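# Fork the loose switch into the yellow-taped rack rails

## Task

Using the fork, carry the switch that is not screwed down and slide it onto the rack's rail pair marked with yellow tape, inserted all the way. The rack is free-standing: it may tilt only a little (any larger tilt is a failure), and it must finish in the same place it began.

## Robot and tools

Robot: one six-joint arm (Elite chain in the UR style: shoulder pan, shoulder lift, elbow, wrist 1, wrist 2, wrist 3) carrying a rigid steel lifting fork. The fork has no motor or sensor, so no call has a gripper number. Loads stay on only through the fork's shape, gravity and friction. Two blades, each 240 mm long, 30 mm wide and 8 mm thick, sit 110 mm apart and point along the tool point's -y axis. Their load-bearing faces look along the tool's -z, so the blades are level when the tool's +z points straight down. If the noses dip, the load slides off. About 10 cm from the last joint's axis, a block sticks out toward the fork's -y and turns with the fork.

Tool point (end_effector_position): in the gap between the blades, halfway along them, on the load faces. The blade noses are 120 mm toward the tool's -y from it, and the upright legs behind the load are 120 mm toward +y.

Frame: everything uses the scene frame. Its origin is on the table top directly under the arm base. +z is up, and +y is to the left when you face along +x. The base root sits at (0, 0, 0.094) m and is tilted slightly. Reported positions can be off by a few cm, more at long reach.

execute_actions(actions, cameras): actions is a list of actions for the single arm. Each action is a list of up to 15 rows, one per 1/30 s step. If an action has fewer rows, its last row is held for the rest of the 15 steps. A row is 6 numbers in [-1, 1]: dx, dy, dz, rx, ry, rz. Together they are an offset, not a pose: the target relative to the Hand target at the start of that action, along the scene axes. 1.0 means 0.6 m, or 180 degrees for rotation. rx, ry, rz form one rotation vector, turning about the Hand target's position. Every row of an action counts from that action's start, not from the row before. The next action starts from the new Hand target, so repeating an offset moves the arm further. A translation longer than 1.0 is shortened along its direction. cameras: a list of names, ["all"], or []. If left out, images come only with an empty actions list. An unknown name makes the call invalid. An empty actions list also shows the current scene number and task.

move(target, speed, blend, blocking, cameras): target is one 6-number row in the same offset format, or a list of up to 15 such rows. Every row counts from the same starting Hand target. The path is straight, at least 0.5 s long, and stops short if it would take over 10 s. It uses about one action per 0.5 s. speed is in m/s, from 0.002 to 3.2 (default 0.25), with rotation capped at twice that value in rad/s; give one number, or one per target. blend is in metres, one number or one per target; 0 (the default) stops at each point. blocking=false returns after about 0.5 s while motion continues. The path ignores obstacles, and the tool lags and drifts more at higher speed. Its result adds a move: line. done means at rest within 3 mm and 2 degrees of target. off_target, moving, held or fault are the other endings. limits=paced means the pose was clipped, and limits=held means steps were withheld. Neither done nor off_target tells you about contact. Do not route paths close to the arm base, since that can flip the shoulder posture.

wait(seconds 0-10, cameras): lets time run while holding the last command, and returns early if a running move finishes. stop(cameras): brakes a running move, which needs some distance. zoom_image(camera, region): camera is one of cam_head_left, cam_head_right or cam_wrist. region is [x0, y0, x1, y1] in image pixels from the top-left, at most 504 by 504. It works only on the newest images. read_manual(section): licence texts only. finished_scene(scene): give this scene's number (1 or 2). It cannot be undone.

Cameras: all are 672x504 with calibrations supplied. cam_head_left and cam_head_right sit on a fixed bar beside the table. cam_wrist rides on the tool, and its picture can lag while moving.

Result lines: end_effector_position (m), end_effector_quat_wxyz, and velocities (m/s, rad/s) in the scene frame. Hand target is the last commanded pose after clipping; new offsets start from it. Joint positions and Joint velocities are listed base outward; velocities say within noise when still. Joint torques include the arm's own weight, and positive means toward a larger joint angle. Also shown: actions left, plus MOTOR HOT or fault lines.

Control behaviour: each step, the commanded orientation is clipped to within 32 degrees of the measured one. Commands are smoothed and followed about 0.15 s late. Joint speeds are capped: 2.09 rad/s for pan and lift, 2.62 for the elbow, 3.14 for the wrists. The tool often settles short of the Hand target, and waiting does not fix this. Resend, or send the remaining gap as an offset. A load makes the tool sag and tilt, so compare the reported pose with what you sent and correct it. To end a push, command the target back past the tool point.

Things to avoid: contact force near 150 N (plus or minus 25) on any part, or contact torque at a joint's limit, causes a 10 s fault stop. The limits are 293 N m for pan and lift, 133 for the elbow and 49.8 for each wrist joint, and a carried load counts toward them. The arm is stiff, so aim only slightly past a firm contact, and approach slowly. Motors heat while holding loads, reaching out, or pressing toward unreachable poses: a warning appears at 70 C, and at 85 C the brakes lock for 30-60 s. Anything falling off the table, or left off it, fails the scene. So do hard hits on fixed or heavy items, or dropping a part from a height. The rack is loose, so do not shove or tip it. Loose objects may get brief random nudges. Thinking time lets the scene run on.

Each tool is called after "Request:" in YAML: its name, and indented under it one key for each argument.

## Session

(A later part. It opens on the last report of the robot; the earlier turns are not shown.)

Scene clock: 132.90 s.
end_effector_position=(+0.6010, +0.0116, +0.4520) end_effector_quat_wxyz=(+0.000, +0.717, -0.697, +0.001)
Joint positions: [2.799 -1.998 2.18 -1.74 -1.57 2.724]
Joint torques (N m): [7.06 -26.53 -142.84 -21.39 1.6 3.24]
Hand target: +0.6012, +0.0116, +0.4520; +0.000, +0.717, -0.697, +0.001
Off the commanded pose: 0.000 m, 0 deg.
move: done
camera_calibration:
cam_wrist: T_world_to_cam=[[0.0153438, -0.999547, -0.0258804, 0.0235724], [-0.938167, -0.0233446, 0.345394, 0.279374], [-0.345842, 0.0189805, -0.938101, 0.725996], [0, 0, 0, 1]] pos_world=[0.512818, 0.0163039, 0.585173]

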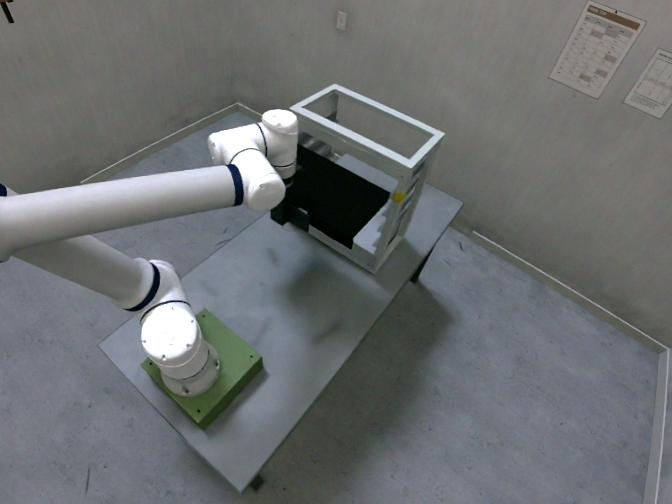

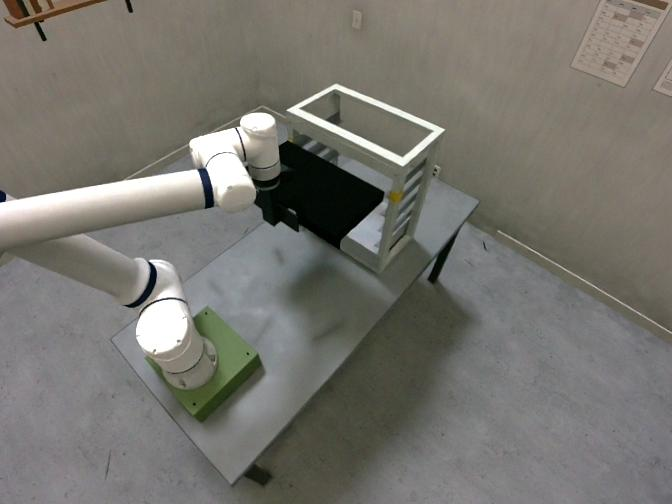

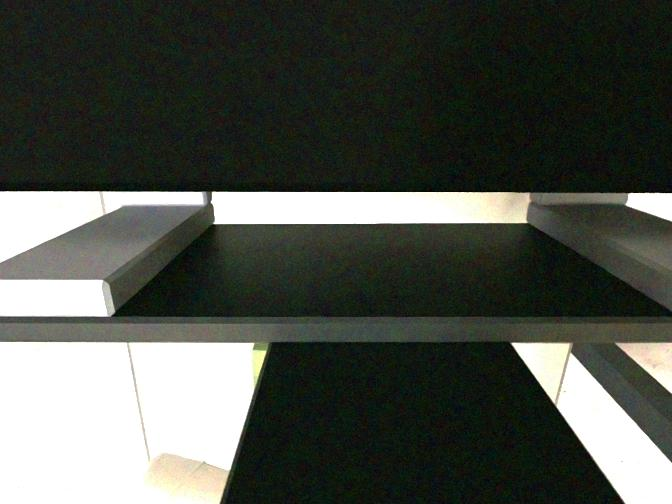

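Request:
move:
  target: [0.09,0.0017,0,0,0,0]
  speed: 0.03
  cameras: ["cam_head_right","cam_wrist"]

Request:
zoom_image:
  camera: "cam_head_right"
  region: [250, 90, 430, 270]

Request:
zoom_image:
  camera: "cam_head_right"
  region: [360, 160, 420, 220]

Request:
zoom_image:
  camera: "cam_head_right"
  region: [270, 110, 330, 170]

Scene clock: 153.03 s.
end_effector_position=(+0.6550, +0.0126, +0.4520) end_effector_quat_wxyz=(+0.000, +0.717, -0.697, +0.001)
Joint positions: [2.844 -1.888 2.115 -1.785 -1.569 2.769]
Joint torques (N m): [10.43 -40.6 -141.65 -21.69 3.11 3.67]
Hand target: +0.6552, +0.0126, +0.4520; +0.000, +0.717, -0.697, +0.001
Off the commanded pose: 0.000 m, 0 deg.
move: done
camera_calibration:
cam_wrist: T_world_to_cam=[[0.0153438, -0.999547, -0.0258804, 0.0237434], [-0.938167, -0.0233446, 0.345394, 0.330058], [-0.345842, 0.0189805, -0.938101, 0.744652], [0, 0, 0, 1]] pos_world=[0.566818, 0.0173039, 0.585173]
Images, in order (width x height): cam_head_right 672x504, cam_wrist 672x504.

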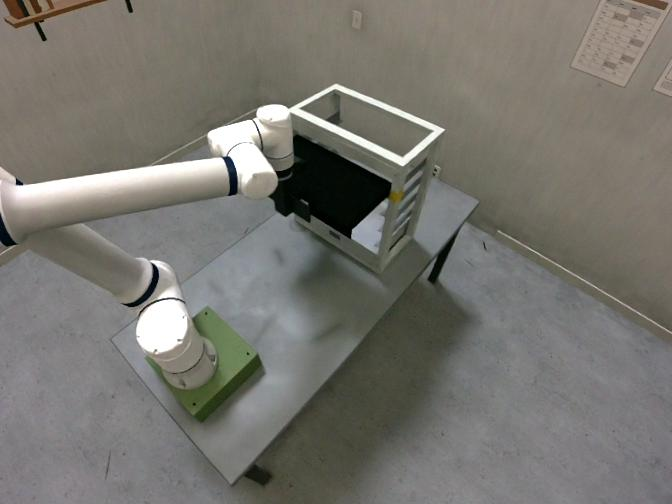

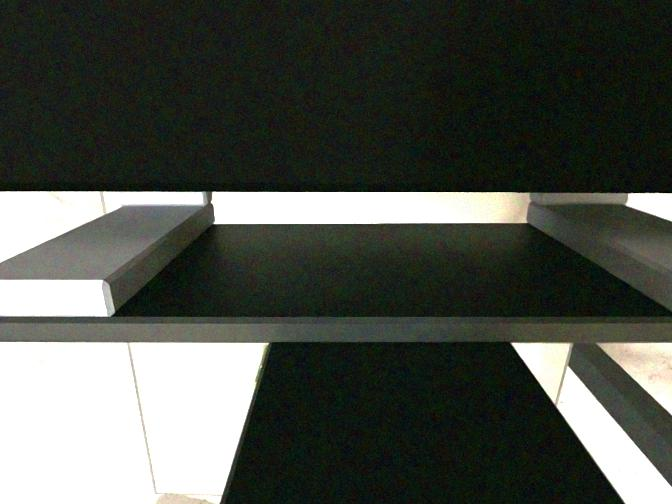

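Scaled by 2.800.

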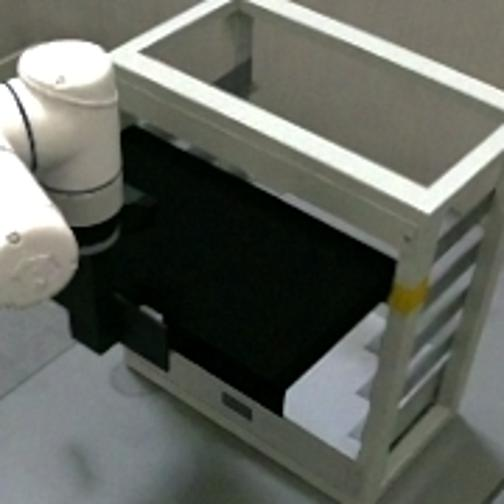

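Scaled by 8.400.

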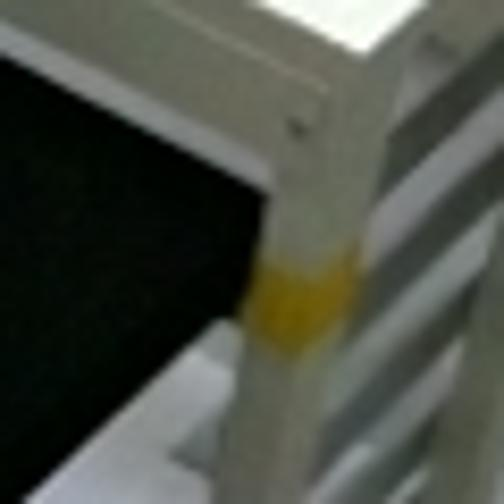

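Scaled by 8.400.

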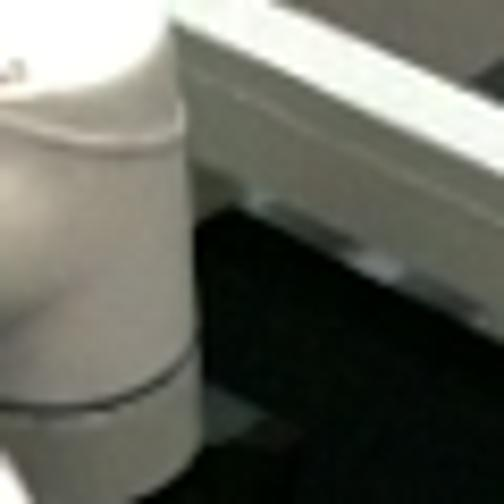

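Request:
move:
  target: [0.1,0.0019,0,0,0,0]
  speed: 0.05
  cameras: ["cam_wrist"]

Request:
move:
  target: [0.1,0.0019,0,0,0,0]
  speed: 0.05
  cameras: ["cam_head_right","cam_wrist"]

Request:
zoom_image:
  camera: "cam_head_right"
  region: [260, 90, 430, 260]

Scene clock: 158.30 s.
end_effector_position=(+0.7150, +0.0138, +0.4520) end_effector_quat_wxyz=(+0.000, +0.717, -0.697, +0.001)
Joint positions: [2.883 -1.773 2.035 -1.819 -1.569 2.808]
Joint torques (N m): [10.78 -57.13 -140.28 -21.96 2.19 3.4]
Hand target: +0.7152, +0.0138, +0.4520; +0.000, +0.717, -0.697, +0.001
Off the commanded pose: 0.000 m, 0 deg.
move: done
camera_calibration:
cam_wrist: T_world_to_cam=[[0.0153438, -0.999547, -0.0258804, 0.0240223], [-0.938167, -0.0233446, 0.345394, 0.386376], [-0.345842, 0.0189805, -0.938101, 0.76538], [0, 0, 0, 1]] pos_world=[0.626818, 0.0185039, 0.585173]
Images, in order (width x height): cam_wrist 672x504.

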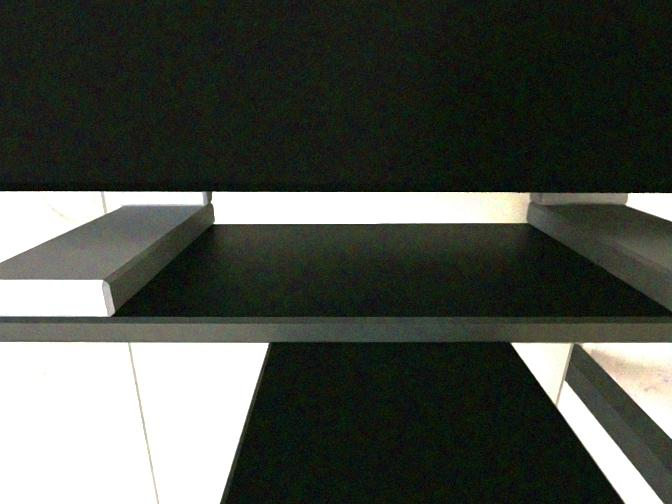

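Scene clock: 159.93 s.
end_effector_position=(+0.7750, +0.0149, +0.4520) end_effector_quat_wxyz=(+0.000, +0.717, -0.697, +0.001)
Joint positions: [2.914 -1.665 1.946 -1.839 -1.568 2.84]
Joint torques (N m): [8.55 -71.88 -141.01 -21.89 2.3 3.56]
Hand target: +0.7752, +0.0149, +0.4520; +0.000, +0.717, -0.697, +0.001
Off the commanded pose: 0.000 m, 0 deg.
move: done
camera_calibration:
cam_wrist: T_world_to_cam=[[0.0153438, -0.999547, -0.0258804, 0.0242011], [-0.938167, -0.0233446, 0.345394, 0.442692], [-0.345842, 0.0189805, -0.938101, 0.78611], [0, 0, 0, 1]] pos_world=[0.686818, 0.0196039, 0.585173]
Images, in order (width x height): cam_head_right 672x504, cam_wrist 672x504.

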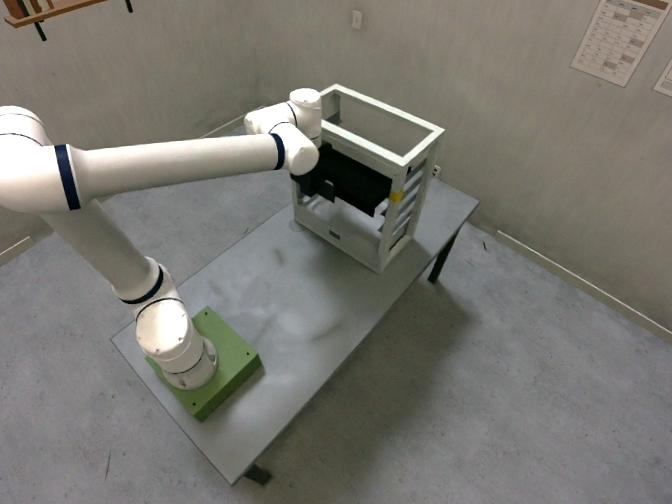

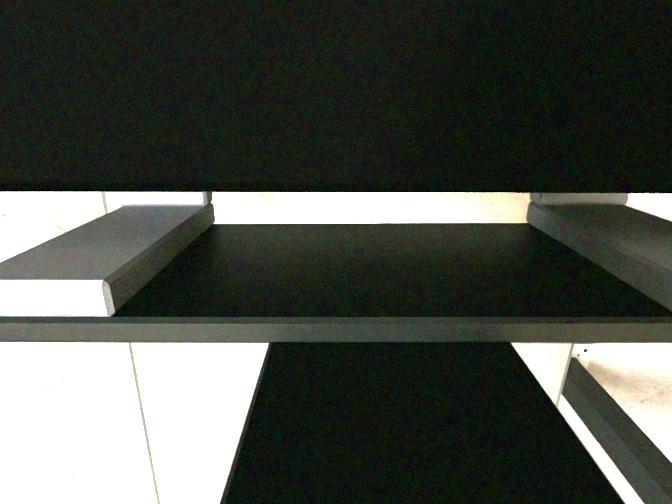

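Scaled by 2.965.

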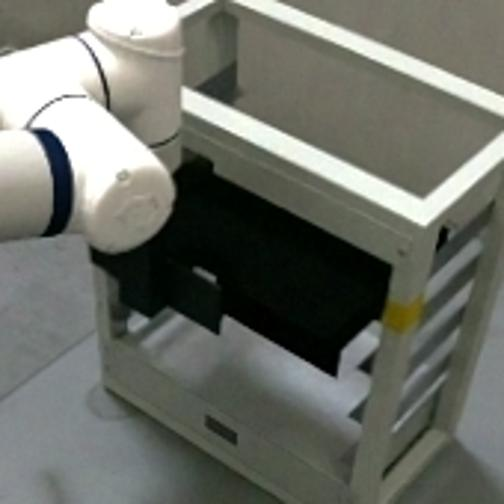

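Request:
move:
  target: [0.058,0.0011,0,0,0,0]
  speed: 0.04

Request:
move:
  target: [0,0,-0.02,0,0,0]
  speed: 0.02

Request:
move:
  target: [0,0,-0.015,0,0,0]
  speed: 0.02
  cameras: ["cam_head_right","cam_wrist"]

Request:
zoom_image:
  camera: "cam_head_right"
  region: [260, 90, 430, 260]

Scene clock: 165.57 s.
end_effector_position=(+0.8098, +0.0156, +0.4520) end_effector_quat_wxyz=(+0.000, +0.717, -0.697, +0.001)
Joint positions: [2.93 -1.605 1.891 -1.844 -1.568 2.855]
Joint torques (N m): [8.92 -79.54 -141.01 -21.73 2.47 3.31]
Hand target: +0.8100, +0.0156, +0.4520; +0.000, +0.717, -0.697, +0.001
Off the commanded pose: 0.000 m, 0 deg.
move: done

Scene clock: 166.50 s.
end_effector_position=(+0.8101, +0.0155, +0.4403) end_effector_quat_wxyz=(+0.000, +0.717, -0.697, +0.001)
Joint positions: [2.93 -1.599 1.906 -1.866 -1.568 2.855]
Joint torques (N m): [9.36 -58.02 -87.1 -13.13 0.21 2.48]
Hand target: +0.8100, +0.0156, +0.4400; +0.000, +0.717, -0.697, +0.001
Off the commanded pose: 0.000 m, 0 deg.
move: done

Scene clock: 167.30 s.
end_effector_position=(+0.8100, +0.0156, +0.4311) end_effector_quat_wxyz=(+0.000, +0.717, -0.697, +0.001)
Joint positions: [2.93 -1.594 1.919 -1.883 -1.568 2.855]
Joint torques (N m): [8.95 -47.85 -73.17 -10.09 -1.28 3.18]
Hand target: +0.8100, +0.0156, +0.4310; +0.000, +0.717, -0.697, +0.001
Off the commanded pose: 0.000 m, 0 deg.
move: done
camera_calibration:
cam_wrist: T_world_to_cam=[[0.0153438, -0.999547, -0.0258804, 0.0238255], [-0.938167, -0.0233446, 0.345394, 0.482729], [-0.345842, 0.0189805, -0.938101, 0.778689], [0, 0, 0, 1]] pos_world=[0.721818, 0.0203039, 0.564373]
Images, in order (width x height): cam_head_right 672x504, cam_wrist 672x504.

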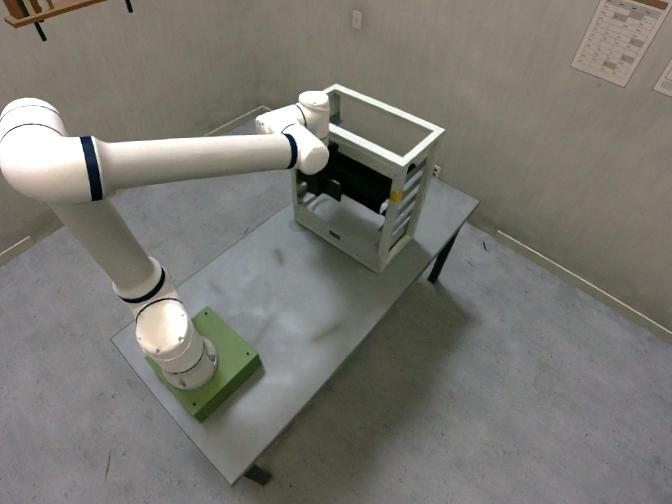

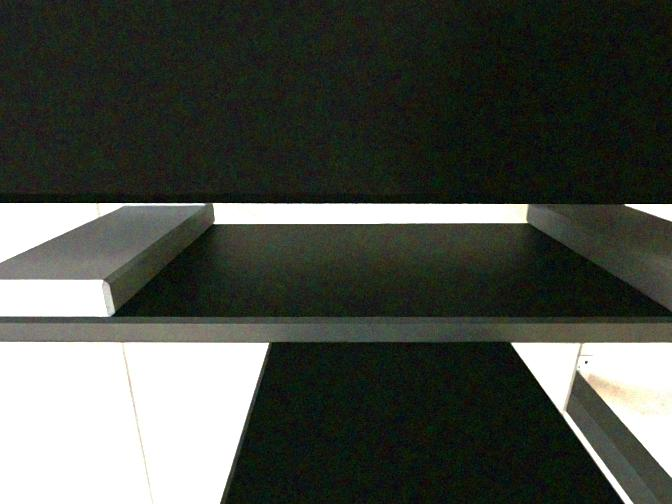

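Scaled by 2.965.

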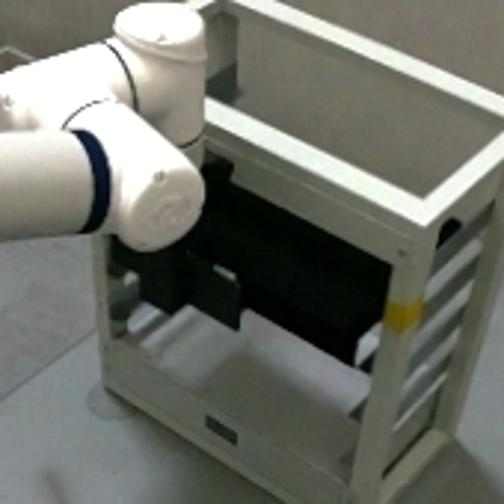

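Request:
move:
  target:
    - [-0.422,-0.008,0,0,0,0]
    - [-0.422,-0.008,0.056,0,0,0]
  speed: 0.15

Request:
move:
  target: [0.1,0.0019,0,0,0,0]
  speed: 0.04
  cameras: ["cam_head_right","cam_head_left"]

Request:
zoom_image:
  camera: "cam_head_right"
  region: [260, 90, 430, 260]

Request:
zoom_image:
  camera: "cam_head_left"
  region: [260, 90, 430, 260]

Scene clock: 175.47 s.
end_effector_position=(+0.5568, +0.0108, +0.4644) end_effector_quat_wxyz=(+0.000, +0.717, -0.697, +0.001)
Joint positions: [2.753 -2.098 2.207 -1.667 -1.57 2.678]
Joint torques (N m): [-21.19 -25.63 -101.84 -5.49 0.11 -2.28]
Hand target: +0.5568, +0.0108, +0.4646; +0.000, +0.717, -0.697, +0.001
Off the commanded pose: 0.000 m, 0 deg.
move: done

Scene clock: 177.40 s.
end_effector_position=(+0.6166, +0.0119, +0.4646) end_effector_quat_wxyz=(+0.000, +0.717, -0.697, +0.001)
Joint positions: [2.813 -1.97 2.142 -1.73 -1.569 2.738]
Joint torques (N m): [8.76 -8.04 -112.43 -16.97 2.8 3.26]
Hand target: +0.6168, +0.0119, +0.4646; +0.000, +0.717, -0.697, +0.001
Off the commanded pose: 0.000 m, 0 deg.
move: done
Images, in order (width x height): cam_head_left 672x504, cam_head_right 672x504.

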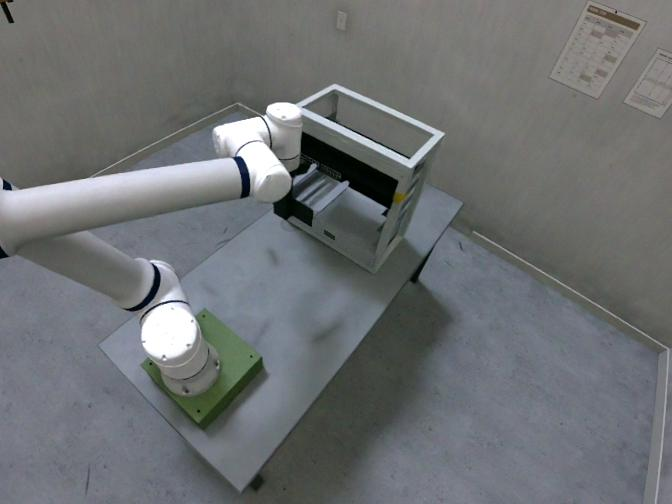

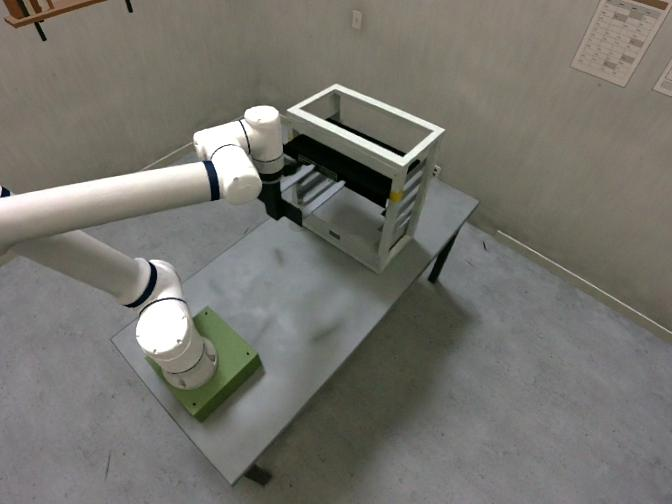

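Scaled by 2.965.

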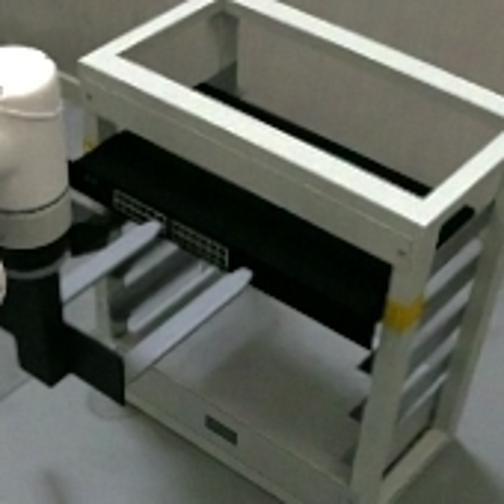

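Scaled by 2.965.

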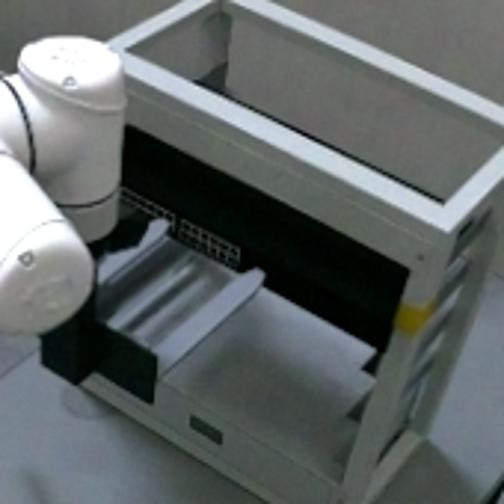

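Request:
move:
  target: [0.058,0.0011,0,0,0,0]
  speed: 0.03
  cameras: ["cam_head_right"]

Request:
zoom_image:
  camera: "cam_head_right"
  region: [260, 90, 430, 260]

Request:
move:
  target: [0.01,0.0002,0,0,0,0]
  speed: 0.02
  cameras: ["cam_head_right"]

Request:
zoom_image:
  camera: "cam_head_right"
  region: [360, 160, 430, 230]

Scene clock: 182.47 s.
end_effector_position=(+0.6514, +0.0126, +0.4646) end_effector_quat_wxyz=(+0.000, +0.717, -0.697, +0.001)
Joint positions: [2.841 -1.9 2.1 -1.758 -1.569 2.766]
Joint torques (N m): [9.12 -11.56 -112.9 -16.95 3.26 3.57]
Hand target: +0.6516, +0.0126, +0.4646; +0.000, +0.717, -0.697, +0.001
Off the commanded pose: 0.000 m, 0 deg.
move: done
Images, in order (width x height): cam_head_right 672x504.

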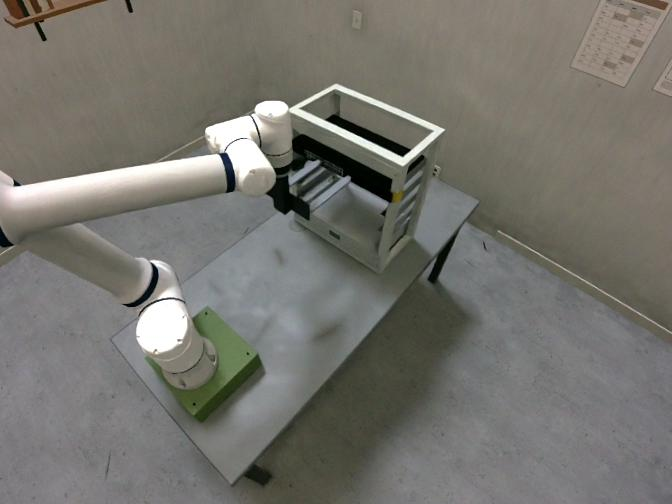

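Scaled by 2.965.

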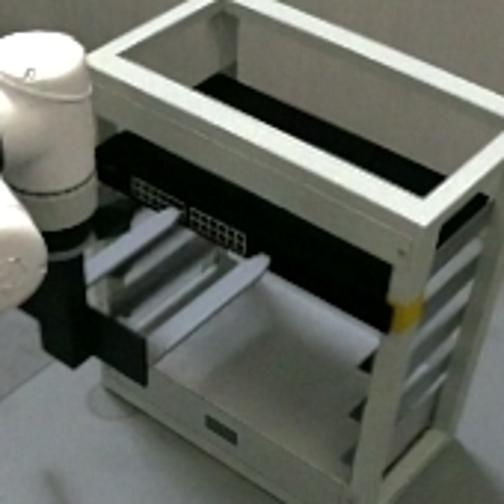

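Scene clock: 183.23 s.
end_effector_position=(+0.6575, +0.0127, +0.4646) end_effector_quat_wxyz=(+0.000, +0.717, -0.697, +0.001)
Joint positions: [2.845 -1.888 2.093 -1.763 -1.569 2.771]
Joint torques (N m): [9.18 -16.27 -113.1 -17.16 4 3.23]
Hand target: +0.6576, +0.0127, +0.4646; +0.000, +0.717, -0.697, +0.001
Off the commanded pose: 0.000 m, 0 deg.
move: done
Images, in order (width x height): cam_head_right 672x504.

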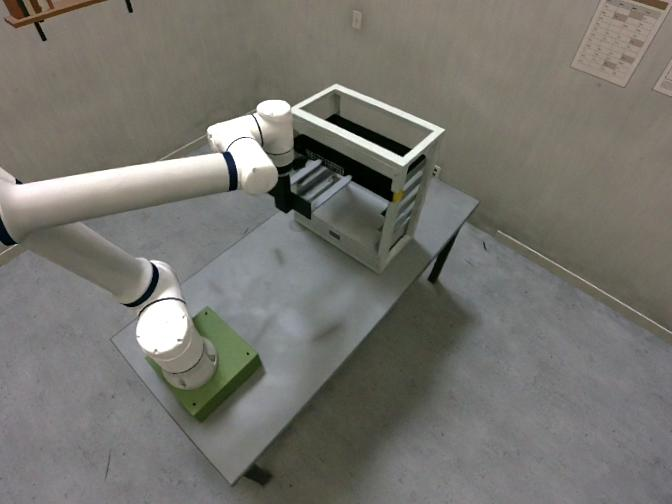

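Scaled by 7.200.

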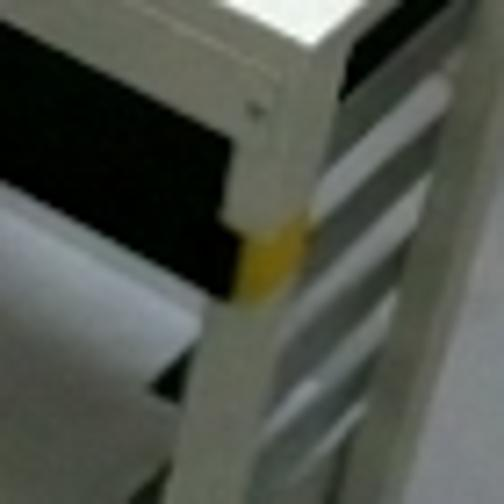

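Request:
move:
  target: [0.006,0.0001,0,0,0,0]
  speed: 0.02

Request:
move:
  target: [0.004,0.0001,0,0,0,0]
  speed: 0.02
  cameras: ["cam_head_right"]

Request:
zoom_image:
  camera: "cam_head_right"
  region: [360, 160, 430, 230]

Request:
zoom_image:
  camera: "cam_head_right"
  region: [280, 110, 350, 180]

Scene clock: 187.77 s.
end_effector_position=(+0.6611, +0.0127, +0.4646) end_effector_quat_wxyz=(+0.000, +0.717, -0.697, +0.001)
Joint positions: [2.848 -1.881 2.088 -1.765 -1.569 2.773]
Joint torques (N m): [9.98 -17.32 -112.36 -16.83 3.65 3.31]
Hand target: +0.6612, +0.0127, +0.4646; +0.000, +0.717, -0.697, +0.001
Off the commanded pose: 0.000 m, 0 deg.
move: done

Scene clock: 188.47 s.
end_effector_position=(+0.6635, +0.0128, +0.4646) end_effector_quat_wxyz=(+0.000, +0.717, -0.697, +0.001)
Joint positions: [2.85 -1.876 2.085 -1.767 -1.569 2.775]
Joint torques (N m): [9.12 -17.38 -113.67 -16.63 3.67 3.25]
Hand target: +0.6636, +0.0128, +0.4646; +0.000, +0.717, -0.697, +0.001
Off the commanded pose: 0.000 m, 0 deg.
move: done
Images, in order (width x height): cam_head_right 672x504.

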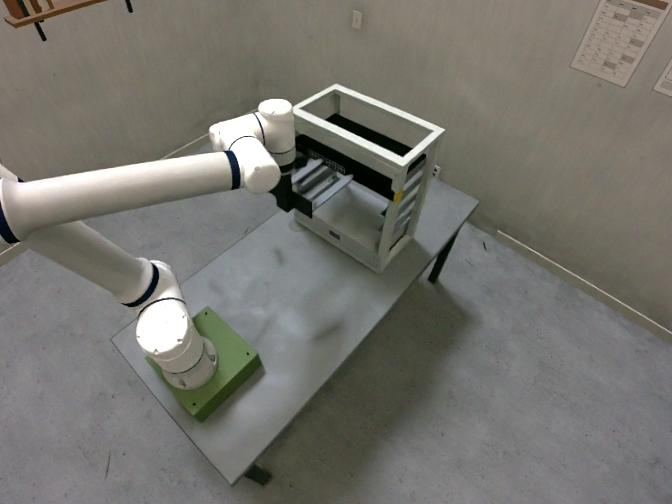

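Scaled by 7.200.

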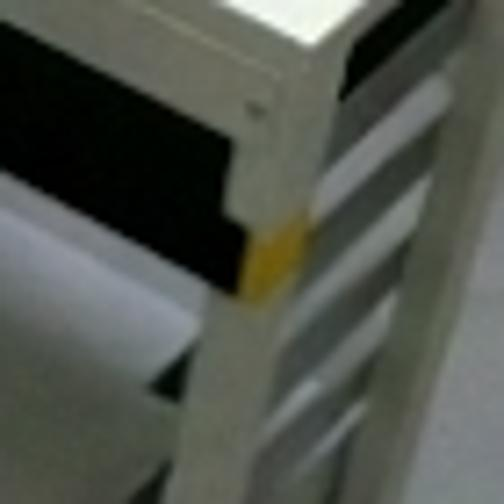

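Scaled by 7.200.

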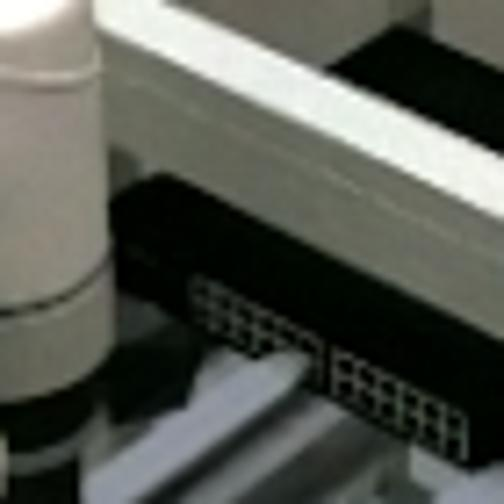

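Request:
move:
  target: [0.004,0.0001,0,0,0,0]
  speed: 0.02

Request:
move:
  target: [0.004,0.0001,0,0,0,0]
  speed: 0.02

Request:
move:
  target: [0.003,0.0001,0,0,0,0]
  speed: 0.02
  cameras: ["cam_head_right"]

Request:
zoom_image:
  camera: "cam_head_right"
  region: [360, 160, 430, 230]

Scene clock: 192.60 s.
end_effector_position=(+0.6658, +0.0128, +0.4645) end_effector_quat_wxyz=(+0.000, +0.717, -0.697, +0.001)
Joint positions: [2.851 -1.871 2.082 -1.768 -1.569 2.777]
Joint torques (N m): [12.67 6.02 -118.9 -23.9 4.16 -1.01]
Hand target: +0.6660, +0.0129, +0.4646; +0.000, +0.717, -0.697, +0.001
Off the commanded pose: 0.000 m, 0 deg.
move: done

Scene clock: 193.30 s.
end_effector_position=(+0.6683, +0.0129, +0.4646) end_effector_quat_wxyz=(+0.000, +0.717, -0.697, +0.001)
Joint positions: [2.853 -1.867 2.079 -1.77 -1.569 2.778]
Joint torques (N m): [16.98 17.72 -123.47 -31.03 10.86 -4.17]
Hand target: +0.6684, +0.0129, +0.4646; +0.000, +0.717, -0.697, +0.001
Off the commanded pose: 0.000 m, 0 deg.
move: done

Scene clock: 194.00 s.
end_effector_position=(+0.6701, +0.0130, +0.4646) end_effector_quat_wxyz=(+0.000, +0.717, -0.697, +0.001)
Joint positions: [2.854 -1.863 2.077 -1.771 -1.569 2.78]
Joint torques (N m): [16.8 15.31 -123.46 -31.41 11.25 -4.31]
Hand target: +0.6702, +0.0130, +0.4646; +0.000, +0.717, -0.697, +0.001
Off the commanded pose: 0.000 m, 0 deg.
move: done
Images, in order (width x height): cam_head_right 672x504.

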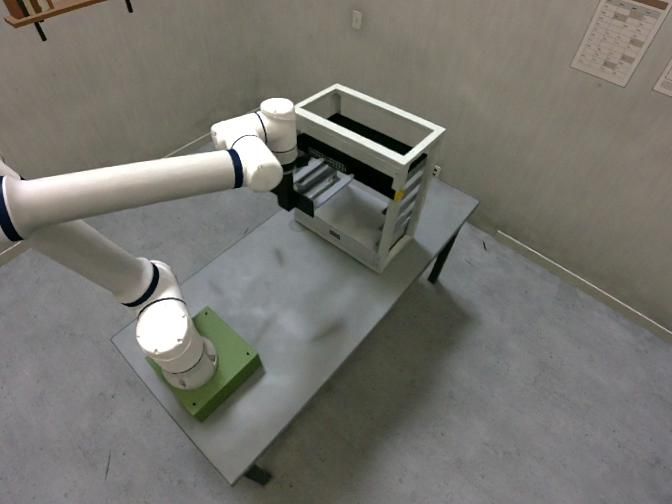

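Scaled by 7.200.

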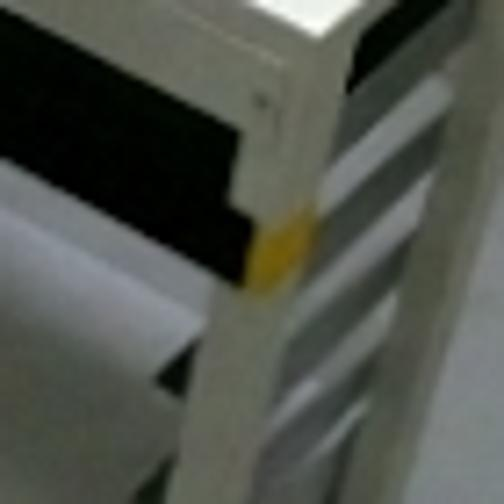

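Request:
move:
  target: [-0.012,-0.0002,0,0,0,0]
  speed: 0.02

Request:
move:
  target: [-0.15,-0.003,0,0,0,0]
  speed: 0.15
  cameras: ["cam_head_right","cam_head_left"]

Request:
zoom_image:
  camera: "cam_head_right"
  region: [360, 160, 430, 230]

Request:
zoom_image:
  camera: "cam_head_right"
  region: [340, 220, 410, 290]

Request:
zoom_image:
  camera: "cam_head_right"
  region: [280, 110, 350, 180]

Request:
zoom_image:
  camera: "cam_head_right"
  region: [250, 90, 430, 270]

Scene clock: 201.13 s.
end_effector_position=(+0.6632, +0.0129, +0.4646) end_effector_quat_wxyz=(+0.000, +0.717, -0.697, +0.001)
Joint positions: [2.85 -1.877 2.086 -1.767 -1.569 2.775]
Joint torques (N m): [-21.49 -45.12 -74.82 -5.44 -1.77 -2.16]
Hand target: +0.6630, +0.0129, +0.4646; +0.000, +0.717, -0.697, +0.001
Off the commanded pose: 0.000 m, 0 deg.
move: done

Scene clock: 202.37 s.
end_effector_position=(+0.5732, +0.0111, +0.4645) end_effector_quat_wxyz=(+0.000, +0.717, -0.697, +0.001)
Joint positions: [2.771 -2.062 2.19 -1.686 -1.57 2.696]
Joint torques (N m): [-19.91 -26.99 -77.01 -5.51 1.85 -2.3]
Hand target: +0.5730, +0.0111, +0.4646; +0.000, +0.717, -0.697, +0.001
Off the commanded pose: 0.000 m, 0 deg.
move: done
Images, in order (width x height): cam_head_left 672x504, cam_head_right 672x504.

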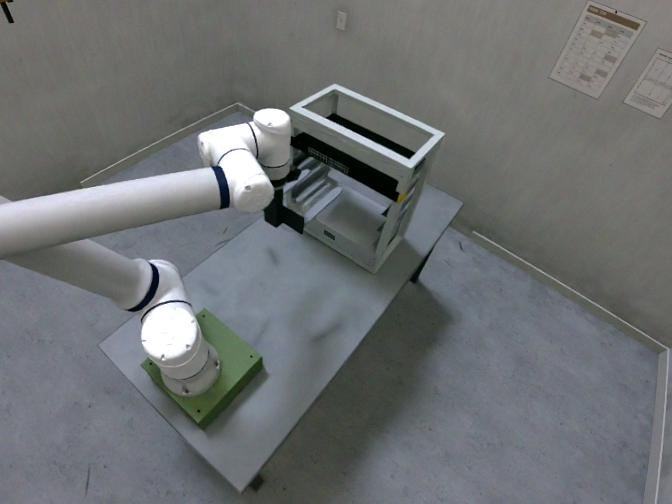

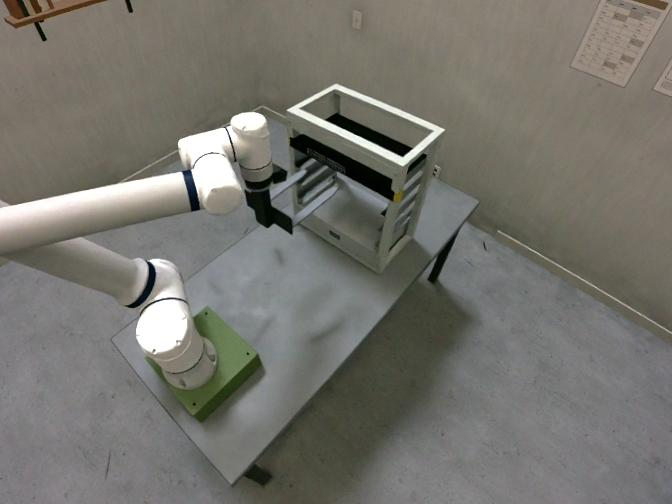

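Scaled by 7.200.

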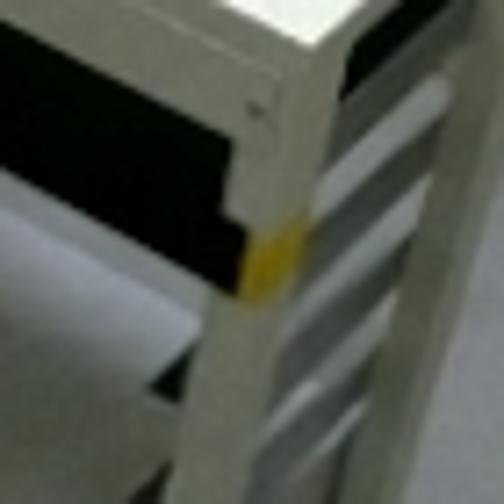

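Scaled by 7.200.

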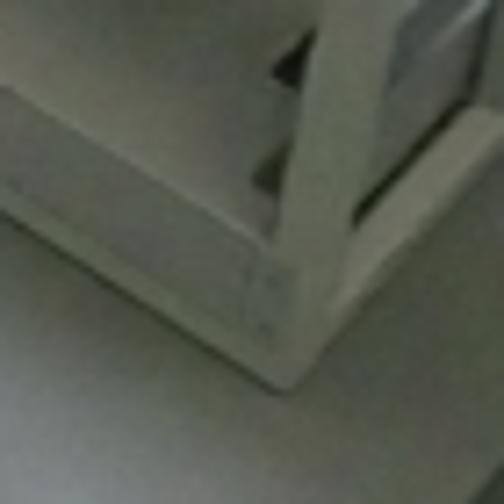

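Scaled by 7.200.

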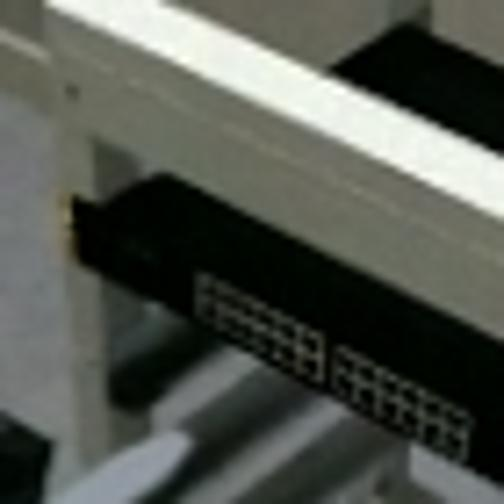

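Scaled by 2.800.

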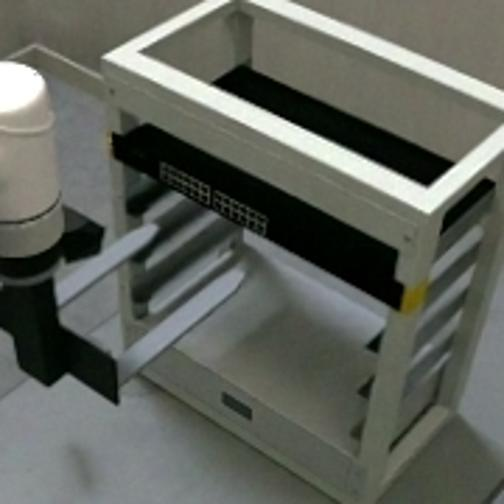

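Request:
finished_scene:
  scene: 2

The scene is finished: the task was done.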